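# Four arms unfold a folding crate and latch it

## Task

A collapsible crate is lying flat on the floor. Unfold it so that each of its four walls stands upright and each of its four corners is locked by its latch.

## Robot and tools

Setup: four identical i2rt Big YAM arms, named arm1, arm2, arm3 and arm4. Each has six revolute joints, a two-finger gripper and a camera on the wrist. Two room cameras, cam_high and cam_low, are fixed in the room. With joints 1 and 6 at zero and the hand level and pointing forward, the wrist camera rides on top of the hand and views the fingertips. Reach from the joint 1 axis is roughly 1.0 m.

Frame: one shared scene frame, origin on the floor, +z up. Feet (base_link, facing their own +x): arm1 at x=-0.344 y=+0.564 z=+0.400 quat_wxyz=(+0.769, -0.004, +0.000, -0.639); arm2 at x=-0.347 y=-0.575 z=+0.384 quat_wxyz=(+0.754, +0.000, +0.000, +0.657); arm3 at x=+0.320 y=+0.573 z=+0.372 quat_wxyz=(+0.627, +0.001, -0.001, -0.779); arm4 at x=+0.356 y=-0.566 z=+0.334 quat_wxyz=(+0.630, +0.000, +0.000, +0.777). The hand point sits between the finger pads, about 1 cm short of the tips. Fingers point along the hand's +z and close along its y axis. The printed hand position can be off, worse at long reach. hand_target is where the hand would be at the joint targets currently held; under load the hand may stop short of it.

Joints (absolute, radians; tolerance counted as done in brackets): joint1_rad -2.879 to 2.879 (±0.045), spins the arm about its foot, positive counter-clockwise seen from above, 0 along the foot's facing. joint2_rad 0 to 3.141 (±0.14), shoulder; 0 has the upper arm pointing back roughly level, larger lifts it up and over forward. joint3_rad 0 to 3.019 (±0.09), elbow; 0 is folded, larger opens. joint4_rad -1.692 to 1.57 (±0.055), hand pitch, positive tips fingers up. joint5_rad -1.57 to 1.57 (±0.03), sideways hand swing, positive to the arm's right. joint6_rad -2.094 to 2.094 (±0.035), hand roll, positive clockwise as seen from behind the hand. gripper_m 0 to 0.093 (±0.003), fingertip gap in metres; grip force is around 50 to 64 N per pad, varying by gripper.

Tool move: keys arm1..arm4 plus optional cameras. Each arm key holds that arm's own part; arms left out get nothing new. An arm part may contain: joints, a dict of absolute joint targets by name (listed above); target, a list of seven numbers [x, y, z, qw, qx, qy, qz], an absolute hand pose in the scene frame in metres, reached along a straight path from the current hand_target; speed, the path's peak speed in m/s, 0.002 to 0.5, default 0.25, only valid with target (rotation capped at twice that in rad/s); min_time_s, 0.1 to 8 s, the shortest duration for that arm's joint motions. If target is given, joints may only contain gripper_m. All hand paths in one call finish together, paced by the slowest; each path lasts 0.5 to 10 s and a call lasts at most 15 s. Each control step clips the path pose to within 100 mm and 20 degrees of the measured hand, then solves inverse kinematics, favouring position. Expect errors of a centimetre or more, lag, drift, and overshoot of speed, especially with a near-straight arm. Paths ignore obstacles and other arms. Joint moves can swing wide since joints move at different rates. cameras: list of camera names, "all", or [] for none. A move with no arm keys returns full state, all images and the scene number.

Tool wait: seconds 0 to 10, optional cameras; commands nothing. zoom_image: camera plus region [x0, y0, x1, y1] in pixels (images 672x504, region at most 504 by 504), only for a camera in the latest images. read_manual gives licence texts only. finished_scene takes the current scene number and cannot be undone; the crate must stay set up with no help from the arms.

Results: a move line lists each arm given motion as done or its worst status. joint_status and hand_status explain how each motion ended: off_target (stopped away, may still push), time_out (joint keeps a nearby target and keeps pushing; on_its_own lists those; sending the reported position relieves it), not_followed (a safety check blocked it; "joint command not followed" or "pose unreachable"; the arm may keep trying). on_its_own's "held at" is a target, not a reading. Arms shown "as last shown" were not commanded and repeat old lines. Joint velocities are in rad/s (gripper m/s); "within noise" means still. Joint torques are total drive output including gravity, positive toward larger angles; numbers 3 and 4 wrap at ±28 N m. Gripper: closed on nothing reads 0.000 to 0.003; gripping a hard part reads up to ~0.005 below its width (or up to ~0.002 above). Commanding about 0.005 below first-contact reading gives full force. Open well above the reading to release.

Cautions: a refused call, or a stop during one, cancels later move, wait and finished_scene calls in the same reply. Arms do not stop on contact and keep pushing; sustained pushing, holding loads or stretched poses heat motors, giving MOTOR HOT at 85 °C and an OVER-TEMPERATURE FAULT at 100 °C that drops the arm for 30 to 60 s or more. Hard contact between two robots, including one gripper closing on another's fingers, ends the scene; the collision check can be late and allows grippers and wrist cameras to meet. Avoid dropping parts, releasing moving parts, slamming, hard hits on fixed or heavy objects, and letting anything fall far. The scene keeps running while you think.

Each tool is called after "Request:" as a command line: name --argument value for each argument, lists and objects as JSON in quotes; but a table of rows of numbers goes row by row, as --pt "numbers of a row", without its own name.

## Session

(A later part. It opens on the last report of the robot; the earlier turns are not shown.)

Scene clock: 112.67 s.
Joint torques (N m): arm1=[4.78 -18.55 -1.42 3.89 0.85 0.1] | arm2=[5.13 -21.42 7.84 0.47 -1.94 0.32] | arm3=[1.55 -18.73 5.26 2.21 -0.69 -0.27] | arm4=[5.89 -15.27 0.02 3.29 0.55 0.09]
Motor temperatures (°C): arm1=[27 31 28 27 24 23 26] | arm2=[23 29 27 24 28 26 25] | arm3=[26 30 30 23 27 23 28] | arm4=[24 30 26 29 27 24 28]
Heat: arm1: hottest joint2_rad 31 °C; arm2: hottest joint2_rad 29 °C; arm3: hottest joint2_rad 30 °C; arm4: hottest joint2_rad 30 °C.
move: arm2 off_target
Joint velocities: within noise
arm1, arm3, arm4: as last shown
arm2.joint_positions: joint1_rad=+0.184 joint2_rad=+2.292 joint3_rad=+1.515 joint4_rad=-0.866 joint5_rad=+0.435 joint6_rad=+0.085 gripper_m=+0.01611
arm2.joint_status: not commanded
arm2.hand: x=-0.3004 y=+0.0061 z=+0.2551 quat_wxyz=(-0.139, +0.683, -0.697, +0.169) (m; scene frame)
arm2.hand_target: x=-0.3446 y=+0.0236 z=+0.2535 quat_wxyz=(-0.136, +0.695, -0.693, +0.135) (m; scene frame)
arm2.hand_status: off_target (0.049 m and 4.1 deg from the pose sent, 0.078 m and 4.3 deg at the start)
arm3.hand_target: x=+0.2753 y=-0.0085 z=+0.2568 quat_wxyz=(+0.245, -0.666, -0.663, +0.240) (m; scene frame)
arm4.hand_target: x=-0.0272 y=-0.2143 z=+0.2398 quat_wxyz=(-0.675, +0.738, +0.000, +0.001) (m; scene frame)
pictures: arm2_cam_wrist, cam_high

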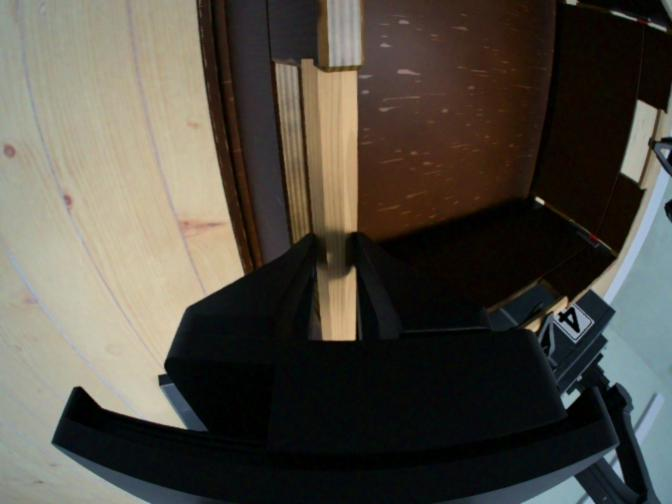

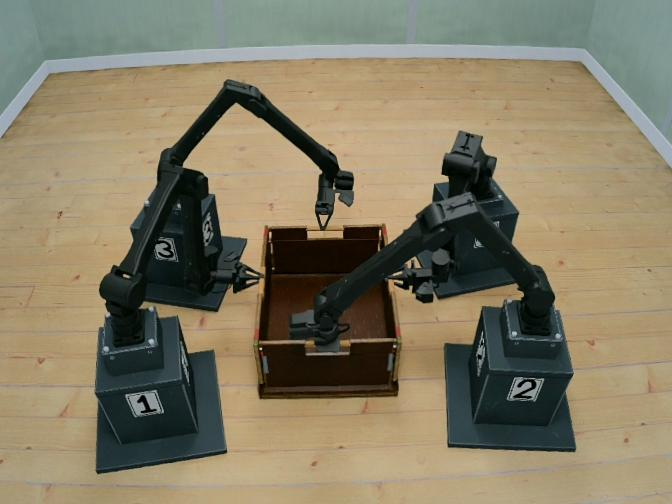

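Request:
move --arm2 '{"target": [-0.385, 0.025, 0.250, -0.1349, 0.6941, -0.6941, 0.1349], "speed": 0.1}' --cameras '["arm2_cam_wrist", "arm3_cam_wrist", "cam_high"]'

Scene clock: 114.60 s.
Joint torques (N m): arm1=[3.78 -18.49 -1.43 3.51 0.84 0.12] | arm2=[10.46 -21.36 7.88 -0.06 -2.13 0.66] | arm3=[0.79 -18.9 5.3 2.19 -0.68 -0.28] | arm4=[5.89 -15.27 0.01 3.28 0.55 0.09]
Motor temperatures (°C): arm1=[27 31 28 27 24 23 26] | arm2=[23 29 27 24 28 26 25] | arm3=[26 30 30 23 27 23 28] | arm4=[24 30 26 29 27 24 28]
Heat: arm1: hottest joint2_rad 31 °C; arm2: hottest joint2_rad 29 °C; arm3: hottest joint2_rad 30 °C; arm4: hottest joint2_rad 30 °C.
move: arm2 off_target
Joint velocities: within noise
arm1, arm3, arm4: as last shown
arm2.joint_positions: joint1_rad=+0.185 joint2_rad=+2.297 joint3_rad=+1.525 joint4_rad=-0.883 joint5_rad=+0.435 joint6_rad=+0.120 gripper_m=+0.01610
arm2.joint_status: not commanded
arm2.hand: x=-0.3013 y=+0.0064 z=+0.2556 quat_wxyz=(-0.139, +0.671, -0.708, +0.170) (m; scene frame)
arm2.hand_target: x=-0.3812 y=+0.0188 z=+0.2515 quat_wxyz=(-0.134, +0.695, -0.693, +0.135) (m; scene frame)
arm2.hand_status: off_target (0.086 m and 5.1 deg from the pose sent, 0.087 m and 4.1 deg at the start)
pictures: arm2_cam_wrist, arm3_cam_wrist, cam_high

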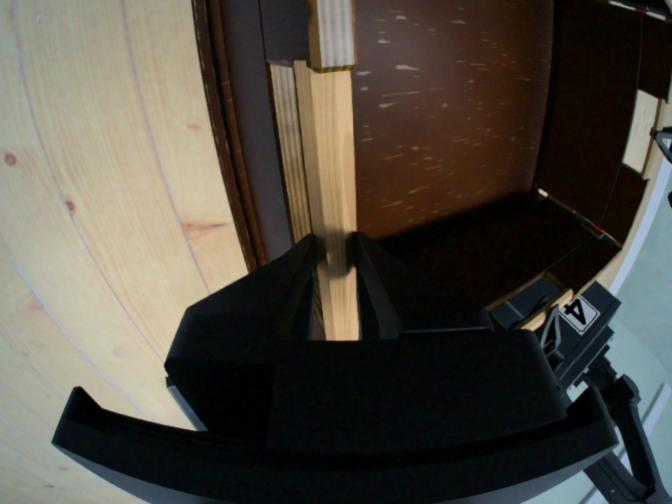

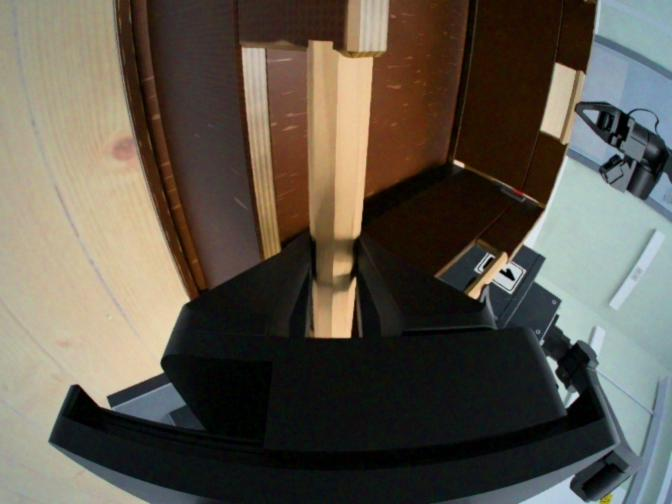

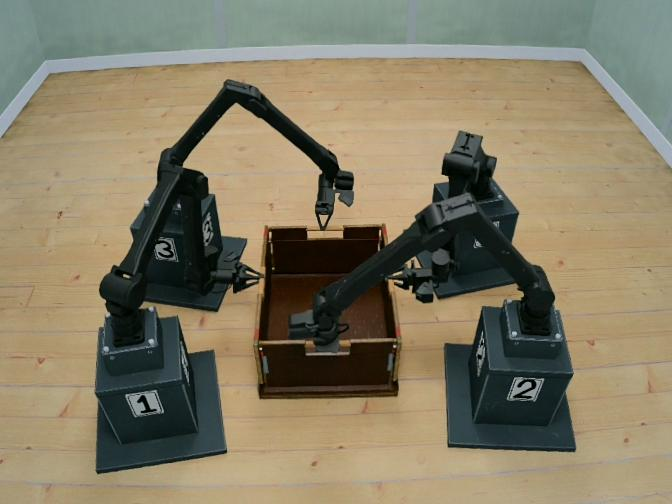

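Request:
zoom_image --camera "cam_high" --region '[240, 210, 420, 410]'

Scaled by 2.520 from the camera's 672x504 image, which has a finer 960x720 frame.

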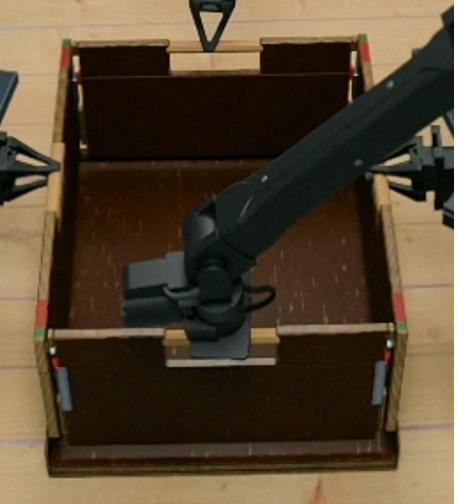

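Request:
move --arm2 '{"target": [-0.292, 0.012, 0.252, -0.1349, 0.6941, -0.6941, 0.1349], "speed": 0.12}' --arm3 '{"target": [0.256, 0.000, 0.258, -0.2418, 0.6645, 0.6645, -0.2418], "speed": 0.1}'

Request:
move --arm2 '{"joints": {"gripper_m": 0.038}}' --arm3 '{"joints": {"gripper_m": 0.045}}' --cameras '["arm2_cam_wrist", "arm3_cam_wrist"]'

Scene clock: 119.10 s.
Joint torques (N m): arm1=[3.78 -18.02 -1.36 3.63 0.88 0.09] | arm2=[-1.03 -22.12 5.2 1.43 -0.64 -0.11] | arm3=[-0.97 -18.73 4.44 1.63 -0.49 -0.31] | arm4=[5.89 -15.33 0.01 3.29 0.55 0.09]
Motor temperatures (°C): arm1=[27 31 27 27 24 23 26] | arm2=[24 29 27 24 28 26 25] | arm3=[26 30 30 23 27 23 28] | arm4=[24 30 26 29 27 24 28]
Heat: arm1: hottest joint2_rad 31 °C; arm2: hottest joint2_rad 29 °C; arm3: hottest joint2_rad 30 °C; arm4: hottest joint2_rad 30 °C.
move: arm2 done; arm3 off_target
Joint velocities: within noise
arm1.joint_positions: joint1_rad=+0.933 joint2_rad=+2.639 joint3_rad=+0.888 joint4_rad=+1.511 joint5_rad=+1.149 joint6_rad=-1.347 gripper_m=+0.01710
arm1.joint_status: not commanded
arm1.hand: x=-0.0018 y=+0.2193 z=+0.2430 quat_wxyz=(+0.015, -0.015, -0.738, +0.674) (m; scene frame)
arm1.hand_target: x=+0.0091 y=+0.2403 z=+0.2452 quat_wxyz=(-0.003, -0.005, -0.735, +0.678) (m; scene frame)
arm1.hand_status: not commanded
arm2.joint_positions: joint1_rad=+0.170 joint2_rad=+2.274 joint3_rad=+1.486 joint4_rad=-0.821 joint5_rad=+0.406 joint6_rad=+0.041 gripper_m=+0.01610
arm2.joint_status: not commanded
arm2.hand: x=-0.2970 y=+0.0056 z=+0.2552 quat_wxyz=(-0.135, +0.693, -0.692, +0.151) (m; scene frame)
arm2.hand_target: x=-0.2950 y=+0.0119 z=+0.2522 quat_wxyz=(-0.136, +0.693, -0.695, +0.135) (m; scene frame)
arm2.hand_status: done (0.009 m and 1.9 deg from the pose sent, 0.011 m and 5.1 deg at the start)
arm3.joint_positions: joint1_rad=+0.304 joint2_rad=+2.291 joint3_rad=+1.464 joint4_rad=-0.857 joint5_rad=+0.727 joint6_rad=+0.154 gripper_m=+0.01638
arm3.joint_status: not commanded
arm3.hand: x=+0.2542 y=+0.0071 z=+0.2580 quat_wxyz=(+0.260, -0.668, -0.653, +0.246) (m; scene frame)
arm3.hand_target: x=+0.2563 y=-0.0003 z=+0.2577 quat_wxyz=(+0.242, -0.664, -0.664, +0.242) (m; scene frame)
arm3.hand_status: off_target (0.007 m and 2.5 deg from the pose sent, 0.007 m and 4.5 deg at the start)
arm4.joint_positions: joint1_rad=+0.875 joint2_rad=+2.440 joint3_rad=+0.886 joint4_rad=+1.342 joint5_rad=+1.113 joint6_rad=-1.372 gripper_m=+0.01673
arm4.joint_status: not commanded
arm4.hand: x=-0.0204 y=-0.1891 z=+0.2439 quat_wxyz=(-0.673, +0.739, -0.018, +0.010) (m; scene frame)
arm4.hand_target: x=-0.0272 y=-0.2143 z=+0.2398 quat_wxyz=(-0.675, +0.738, +0.000, +0.001) (m; scene frame)
arm4.hand_status: not commanded
pictures: none

Scene clock: 119.87 s.
Joint torques (N m): arm1=[3.72 -17.79 -1.32 3.59 0.86 0.14] | arm2=[-0.73 -22.18 5.45 0.7 0.14 -0.1] | arm3=[-0.85 -19.14 4.62 0.65 0.35 0.04] | arm4=[5.89 -15.33 0.02 3.28 0.55 0.08]
Motor temperatures (°C): arm1=[27 31 27 27 24 23 26] | arm2=[24 29 27 24 28 26 25] | arm3=[26 30 30 23 27 23 28] | arm4=[24 30 26 29 27 24 28]
Heat: arm1: hottest joint2_rad 31 °C; arm2: hottest joint2_rad 29 °C; arm3: hottest joint2_rad 30 °C; arm4: hottest joint2_rad 30 °C.
move: arm2 done; arm3 done
Joint velocities: within noise
arm1, arm4: as last shown
arm2.joint_positions: joint1_rad=+0.164 joint2_rad=+2.274 joint3_rad=+1.481 joint4_rad=-0.800 joint5_rad=+0.378 joint6_rad=+0.030 gripper_m=+0.03788
arm2.joint_status: all done
arm2.hand: x=-0.2980 y=+0.0078 z=+0.2520 quat_wxyz=(-0.130, +0.695, -0.694, +0.137) (m; scene frame)
arm2.hand_target: x=-0.2938 y=+0.0115 z=+0.2515 quat_wxyz=(-0.132, +0.695, -0.695, +0.132) (m; scene frame)
arm2.hand_status: not commanded
arm3.joint_positions: joint1_rad=+0.312 joint2_rad=+2.291 joint3_rad=+1.464 joint4_rad=-0.833 joint5_rad=+0.697 joint6_rad=+0.111 gripper_m=+0.04489
arm3.joint_status: all done
arm3.hand: x=+0.2630 y=+0.0023 z=+0.2541 quat_wxyz=(+0.246, -0.659, -0.670, +0.238) (m; scene frame)
arm3.hand_target: x=+0.2619 y=-0.0004 z=+0.2567 quat_wxyz=(+0.240, -0.660, -0.671, +0.239) (m; scene frame)
arm3.hand_status: not commanded
pictures: arm2_cam_wrist, arm3_cam_wrist

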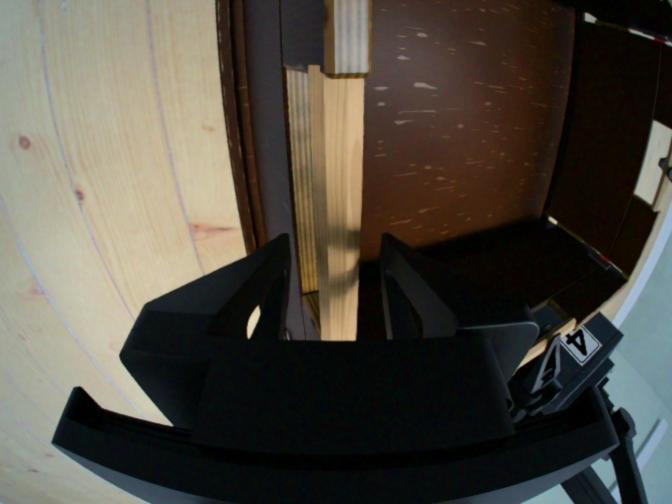

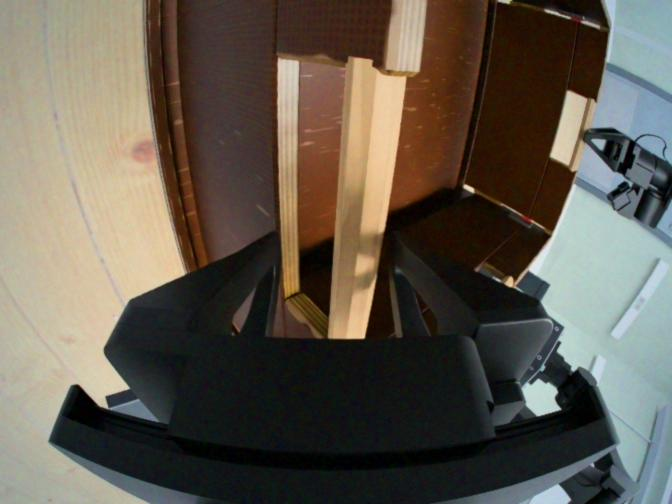

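Request:
move --arm2 '{"target": [-0.336, 0.012, 0.365, -0.1349, 0.6941, -0.6941, 0.1349], "speed": 0.15}' --arm3 '{"target": [0.330, -0.002, 0.350, -0.2418, 0.6645, 0.6645, -0.2418], "speed": 0.15}' --cameras '["arm2_cam_wrist", "arm3_cam_wrist"]'

Request:
move --arm1 '{"target": [0.002, 0.226, 0.245, 0, 0, -0.735, 0.678], "speed": 0.12}' --arm4 '{"target": [-0.022, -0.200, 0.242, -0.6756, 0.7373, 0, 0], "speed": 0.12}'

Request:
move --arm1 '{"joints": {"gripper_m": 0.040}}' --arm4 '{"joints": {"gripper_m": 0.040}}' --cameras '["arm1_cam_wrist", "arm4_cam_wrist", "cam_high"]'

Scene clock: 124.57 s.
Joint torques (N m): arm1=[3.96 -18.32 -1.43 3.51 0.84 0.13] | arm2=[0.73 -24.18 8.38 -0.1 0.44 0.13] | arm3=[-0.03 -18.67 8.31 -0.49 0.38 0.27] | arm4=[5.89 -15.27 0.01 3.29 0.55 0.09]
Motor temperatures (°C): arm1=[27 31 27 27 24 23 26] | arm2=[24 29 27 24 28 26 25] | arm3=[26 30 30 23 27 23 28] | arm4=[24 30 26 29 27 24 28]
Heat: arm1: hottest joint2_rad 31 °C; arm2: hottest joint2_rad 29 °C; arm3: hottest joint2_rad 30 °C; arm4: hottest joint2_rad 30 °C.
move: arm2 off_target; arm3 off_target
Joint velocities: within noise
arm1, arm4: as last shown
arm2.joint_positions: joint1_rad=+0.231 joint2_rad=+2.131 joint3_rad=+1.489 joint4_rad=-1.027 joint5_rad=+0.378 joint6_rad=+0.091 gripper_m=+0.03789
arm2.joint_status: not commanded
arm2.hand: x=-0.3357 y=-0.0083 z=+0.3360 quat_wxyz=(-0.114, +0.702, -0.686, +0.157) (m; scene frame)
arm2.hand_target: x=-0.3390 y=+0.0119 z=+0.3648 quat_wxyz=(-0.135, +0.696, -0.692, +0.135) (m; scene frame)
arm2.hand_status: off_target (0.035 m and 3.7 deg from the pose sent, 0.119 m and 0.7 deg at the start)
arm3.joint_positions: joint1_rad=+0.411 joint2_rad=+2.176 joint3_rad=+1.503 joint4_rad=-1.104 joint5_rad=+0.687 joint6_rad=+0.262 gripper_m=+0.04491
arm3.joint_status: not commanded
arm3.hand: x=+0.3184 y=+0.0135 z=+0.3326 quat_wxyz=(+0.259, -0.660, -0.666, +0.232) (m; scene frame)
arm3.hand_target: x=+0.3262 y=-0.0037 z=+0.3501 quat_wxyz=(+0.239, -0.668, -0.661, +0.244) (m; scene frame)
arm3.hand_status: off_target (0.026 m and 2.3 deg from the pose sent, 0.117 m and 1.1 deg at the start)
pictures: arm2_cam_wrist, arm3_cam_wrist

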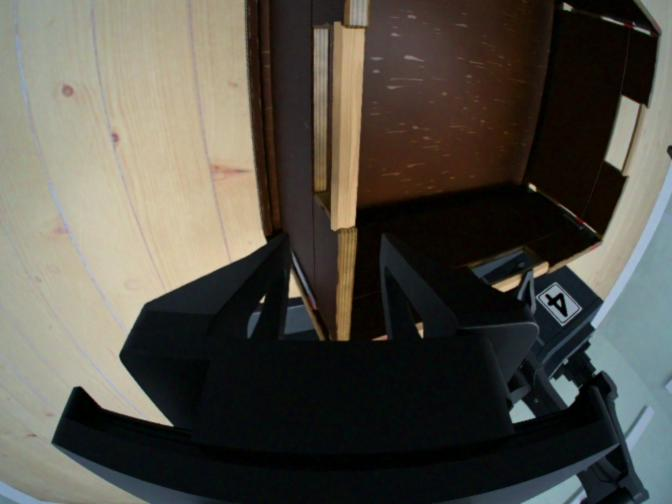

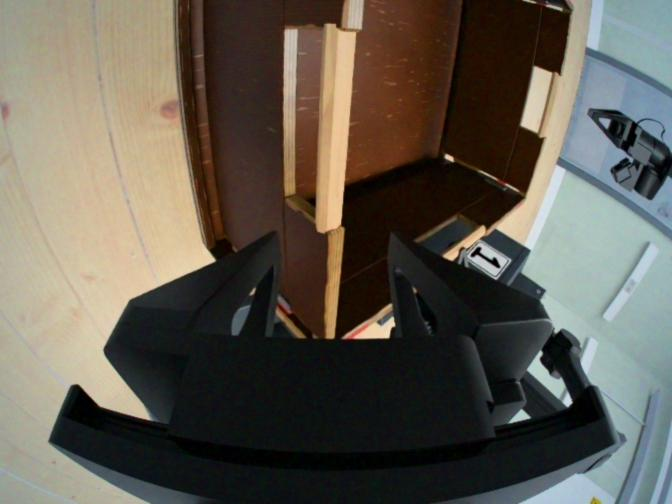

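Scene clock: 125.53 s.
Joint torques (N m): arm1=[0.85 -18.2 -1.39 3.33 0.04 0] | arm2=[0.26 -24.12 8.38 -0.17 0.43 0.11] | arm3=[0.09 -18.73 8.35 -0.46 0.37 0.22] | arm4=[3.43 -15.5 0.16 3.21 0.12 -0.02]
Motor temperatures (°C): arm1=[27 31 27 27 24 23 27] | arm2=[24 29 27 24 28 26 25] | arm3=[26 29 30 23 27 23 28] | arm4=[24 30 26 29 27 24 28]
Heat: arm1: hottest joint2_rad 31 °C; arm2: hottest joint2_rad 29 °C; arm3: hottest joint3_rad 30 °C; arm4: hottest joint2_rad 30 °C.
move: arm1 done; arm4 off_target
Joint velocities: within noise
arm1.joint_positions: joint1_rad=+0.930 joint2_rad=+2.646 joint3_rad=+0.888 joint4_rad=+1.537 joint5_rad=+1.134 joint6_rad=-1.368 gripper_m=+0.01710
arm1.joint_status: not commanded
arm1.hand: x=-0.0015 y=+0.2188 z=+0.2428 quat_wxyz=(+0.011, -0.009, -0.737, +0.676) (m; scene frame)
arm1.hand_target: x=+0.0006 y=+0.2259 z=+0.2449 quat_wxyz=(+0.003, -0.003, -0.735, +0.678) (m; scene frame)
arm1.hand_status: done (0.008 m and 1.7 deg from the pose sent, 0.008 m and 2.5 deg at the start; a joint's target at an end of its range on 15 of 29 steps)
arm2.joint_positions: joint1_rad=+0.230 joint2_rad=+2.131 joint3_rad=+1.489 joint4_rad=-1.027 joint5_rad=+0.378 joint6_rad=+0.091 gripper_m=+0.03789
arm2.joint_status: not commanded
arm2.hand: x=-0.3348 y=-0.0083 z=+0.3360 quat_wxyz=(-0.114, +0.701, -0.686, +0.157) (m; scene frame)
arm2.hand_target: x=-0.3381 y=+0.0119 z=+0.3648 quat_wxyz=(-0.135, +0.696, -0.693, +0.135) (m; scene frame)
arm2.hand_status: not commanded
arm3.joint_positions: joint1_rad=+0.411 joint2_rad=+2.176 joint3_rad=+1.503 joint4_rad=-1.106 joint5_rad=+0.687 joint6_rad=+0.262 gripper_m=+0.04491
arm3.joint_status: not commanded
arm3.hand: x=+0.3184 y=+0.0138 z=+0.3327 quat_wxyz=(+0.259, -0.660, -0.666, +0.232) (m; scene frame)
arm3.hand_target: x=+0.3261 y=-0.0035 z=+0.3502 quat_wxyz=(+0.240, -0.668, -0.661, +0.243) (m; scene frame)
arm3.hand_status: not commanded
arm4.joint_positions: joint1_rad=+0.869 joint2_rad=+2.440 joint3_rad=+0.880 joint4_rad=+1.356 joint5_rad=+1.090 joint6_rad=-1.380 gripper_m=+0.01673
arm4.joint_status: not commanded
arm4.hand: x=-0.0202 y=-0.1878 z=+0.2443 quat_wxyz=(-0.673, +0.739, -0.012, +0.004) (m; scene frame)
arm4.hand_target: x=-0.0194 y=-0.2005 z=+0.2413 quat_wxyz=(-0.674, +0.738, +0.001, +0.002) (m; scene frame)
arm4.hand_status: off_target (0.013 m and 1.5 deg from the pose sent, 0.011 m and 2.4 deg at the start)
pictures: none

Scene clock: 126.27 s.
Joint torques (N m): arm1=[0.21 -17.9 -0.98 2.54 0.2 0.07] | arm2=[0.21 -24.12 8.39 -0.16 0.44 0.11] | arm3=[-0.44 -19.19 8.31 -0.51 0.35 0.21] | arm4=[2.02 -15.27 1.26 2.25 0.07 0]
Motor temperatures (°C): arm1=[27 31 27 27 24 23 26] | arm2=[24 29 27 24 28 26 25] | arm3=[26 29 30 23 27 23 28] | arm4=[24 30 26 29 27 24 28]
Heat: arm1: hottest joint2_rad 31 °C; arm2: hottest joint2_rad 29 °C; arm3: hottest joint3_rad 30 °C; arm4: hottest joint2_rad 30 °C.
move: arm1 done; arm4 done
Joint velocities: within noise
arm1.joint_positions: joint1_rad=+0.948 joint2_rad=+2.645 joint3_rad=+0.884 joint4_rad=+1.554 joint5_rad=+1.123 joint6_rad=-1.368 gripper_m=+0.03995
arm1.joint_status: all done
arm1.hand: x=+0.0058 y=+0.2256 z=+0.2451 quat_wxyz=(-0.004, -0.003, -0.736, +0.677) (m; scene frame)
arm1.hand_target: x=+0.0058 y=+0.2290 z=+0.2454 quat_wxyz=(-0.004, +0.003, -0.735, +0.678) (m; scene frame)
arm1.hand_status: not commanded
arm2, arm3: as last shown
arm4.joint_positions: joint1_rad=+0.895 joint2_rad=+2.440 joint3_rad=+0.859 joint4_rad=+1.377 joint5_rad=+1.091 joint6_rad=-1.381 gripper_m=+0.03994
arm4.joint_status: all done
arm4.hand: x=-0.0223 y=-0.2014 z=+0.2443 quat_wxyz=(-0.673, +0.739, -0.002, -0.004) (m; scene frame)
arm4.hand_target: x=-0.0202 y=-0.2047 z=+0.2405 quat_wxyz=(-0.673, +0.739, +0.006, +0.002) (m; scene frame)
arm4.hand_status: not commanded
pictures: arm1_cam_wrist, arm4_cam_wrist, cam_high

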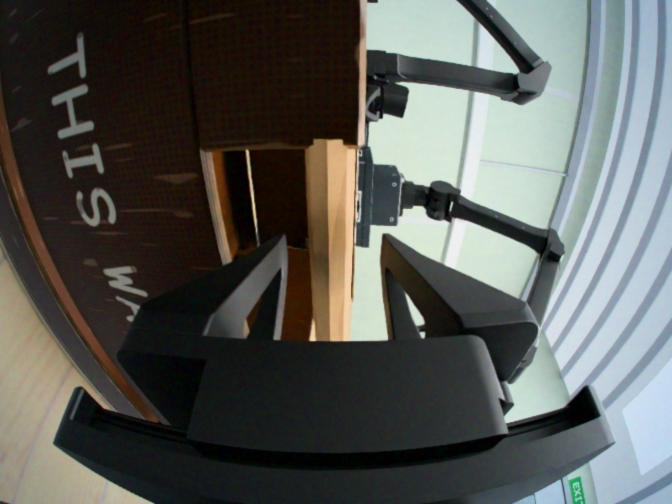

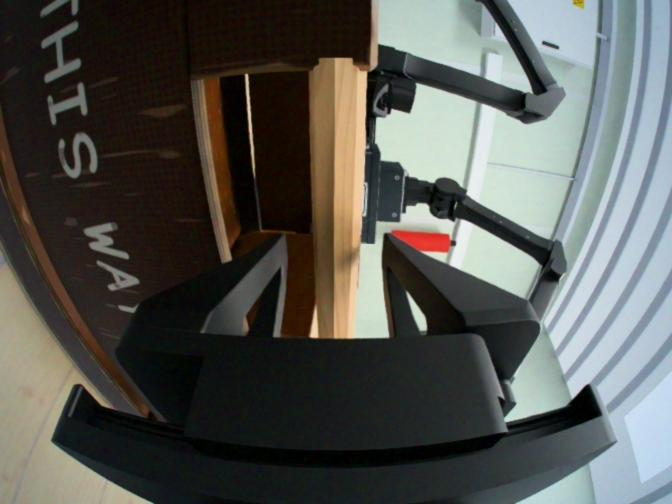

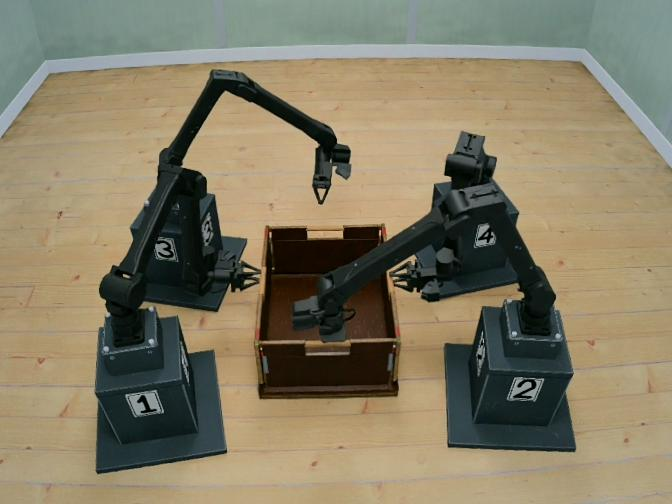

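Request:
move --arm1 '{"target": [0.006, 0.312, 0.255, 0, 0, 0.735, -0.678], "speed": 0.15}' --arm4 '{"target": [-0.021, -0.310, 0.252, -0.6756, 0.7373, 0, 0], "speed": 0.15}' --arm2 '{"target": [-0.339, -0.05, 0.42, -0.1349, 0.6941, -0.6941, 0.1349], "speed": 0.15}' --cameras '["arm1_cam_wrist", "arm4_cam_wrist", "cam_high", "cam_low"]'

Scene clock: 129.50 s.
Joint torques (N m): arm1=[0.5 -18.73 -1.77 1.28 0.46 0.3] | arm2=[0.85 -21.71 6.34 -0.12 0.4 0.11] | arm3=[-0.38 -18.84 8.36 -0.47 0.38 0.21] | arm4=[2.2 -15.5 0.29 0.87 0.2 0.38]
Motor temperatures (°C): arm1=[27 31 27 27 24 23 26] | arm2=[24 29 27 24 28 26 25] | arm3=[26 29 30 23 26 23 28] | arm4=[24 30 26 29 27 25 28]
Heat: arm1: hottest joint2_rad 31 °C; arm2: hottest joint2_rad 29 °C; arm3: hottest joint3_rad 30 °C; arm4: hottest joint2_rad 30 °C.
move: arm1 done; arm2 off_target; arm4 done
Joint velocities: within noise
arm1.joint_positions: joint1_rad=+1.163 joint2_rad=+2.605 joint3_rad=+0.795 joint4_rad=+1.440 joint5_rad=+1.335 joint6_rad=-1.210 gripper_m=+0.03997
arm1.joint_status: not commanded
arm1.hand: x=+0.0060 y=+0.3100 z=+0.2524 quat_wxyz=(+0.003, +0.001, -0.734, +0.679) (m; scene frame)
arm1.hand_target: x=+0.0054 y=+0.3126 z=+0.2547 quat_wxyz=(+0.001, +0.001, -0.735, +0.678) (m; scene frame)
arm1.hand_status: done (0.003 m and 0.4 deg from the pose sent, 0.087 m and 0.6 deg at the start)
arm2.joint_positions: joint1_rad=+0.231 joint2_rad=+1.923 joint3_rad=+1.341 joint4_rad=-1.061 joint5_rad=+0.378 joint6_rad=+0.110 gripper_m=+0.03789
arm2.joint_status: not commanded
arm2.hand: x=-0.3315 y=-0.0527 z=+0.4021 quat_wxyz=(-0.124, +0.694, -0.694, +0.146) (m; scene frame)
arm2.hand_target: x=-0.3366 y=-0.0492 z=+0.4196 quat_wxyz=(-0.135, +0.692, -0.696, +0.135) (m; scene frame)
arm2.hand_status: off_target (0.020 m and 1.8 deg from the pose sent, 0.094 m and 3.7 deg at the start)
arm3.joint_positions: joint1_rad=+0.410 joint2_rad=+2.176 joint3_rad=+1.503 joint4_rad=-1.106 joint5_rad=+0.687 joint6_rad=+0.262 gripper_m=+0.04491
arm3.joint_status: not commanded
arm3.hand: x=+0.3175 y=+0.0138 z=+0.3327 quat_wxyz=(+0.259, -0.661, -0.665, +0.232) (m; scene frame)
arm3.hand_target: x=+0.3252 y=-0.0035 z=+0.3502 quat_wxyz=(+0.240, -0.668, -0.661, +0.243) (m; scene frame)
arm3.hand_status: not commanded
arm4.joint_positions: joint1_rad=+1.137 joint2_rad=+2.394 joint3_rad=+0.750 joint4_rad=+1.292 joint5_rad=+1.335 joint6_rad=-1.236 gripper_m=+0.03995
arm4.joint_status: not commanded
arm4.hand: x=-0.0207 y=-0.3056 z=+0.2521 quat_wxyz=(-0.678, +0.735, +0.001, +0.004) (m; scene frame)
arm4.hand_target: x=-0.0193 y=-0.3074 z=+0.2530 quat_wxyz=(-0.677, +0.736, -0.001, +0.002) (m; scene frame)
arm4.hand_status: done (0.004 m and 0.6 deg from the pose sent, 0.109 m and 0.6 deg at the start)
pictures: arm1_cam_wrist, arm4_cam_wrist, cam_high, cam_low

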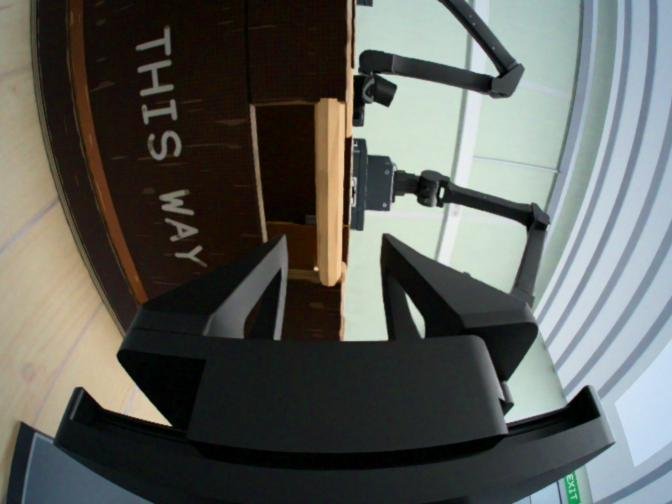

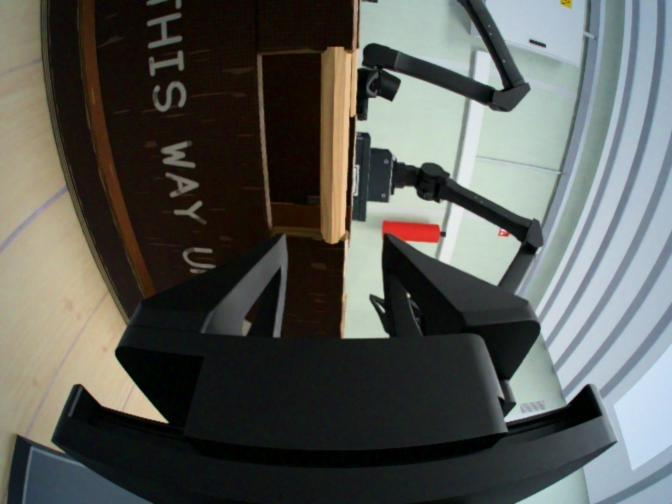

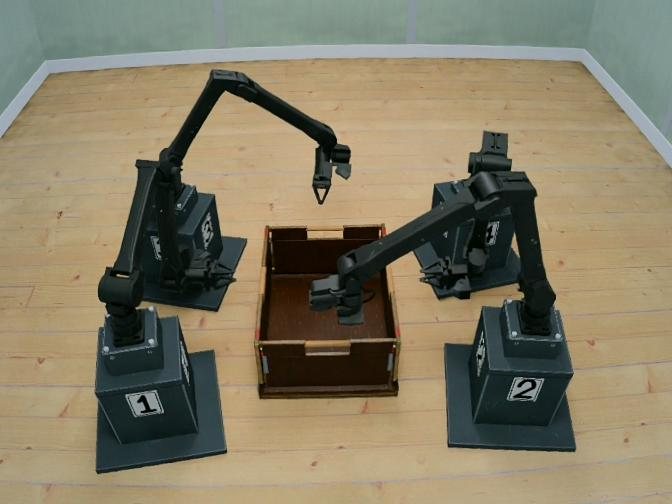

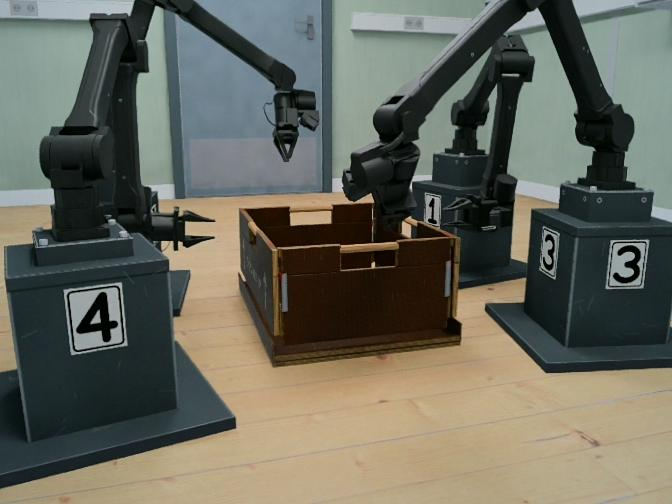

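Request:
zoom_image --camera "cam_high" --region '[240, 210, 420, 410]'

Scaled by 2.520 from the camera's 672x504 image, which has a finer 960x720 frame.

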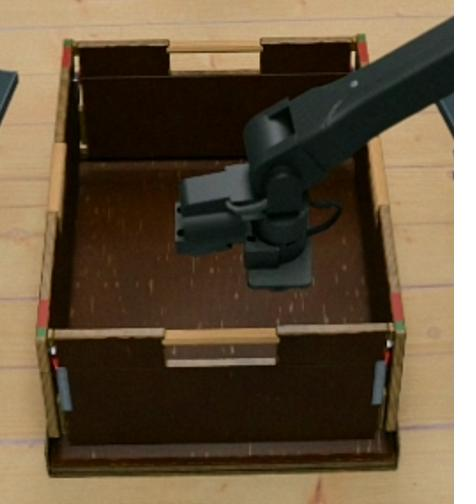

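All four walls are upright, each short wall sits in the green zones of the long walls, and all arms have let go and backed off.

Request:
finished_scene --scene 2

The scene is finished: the task was done.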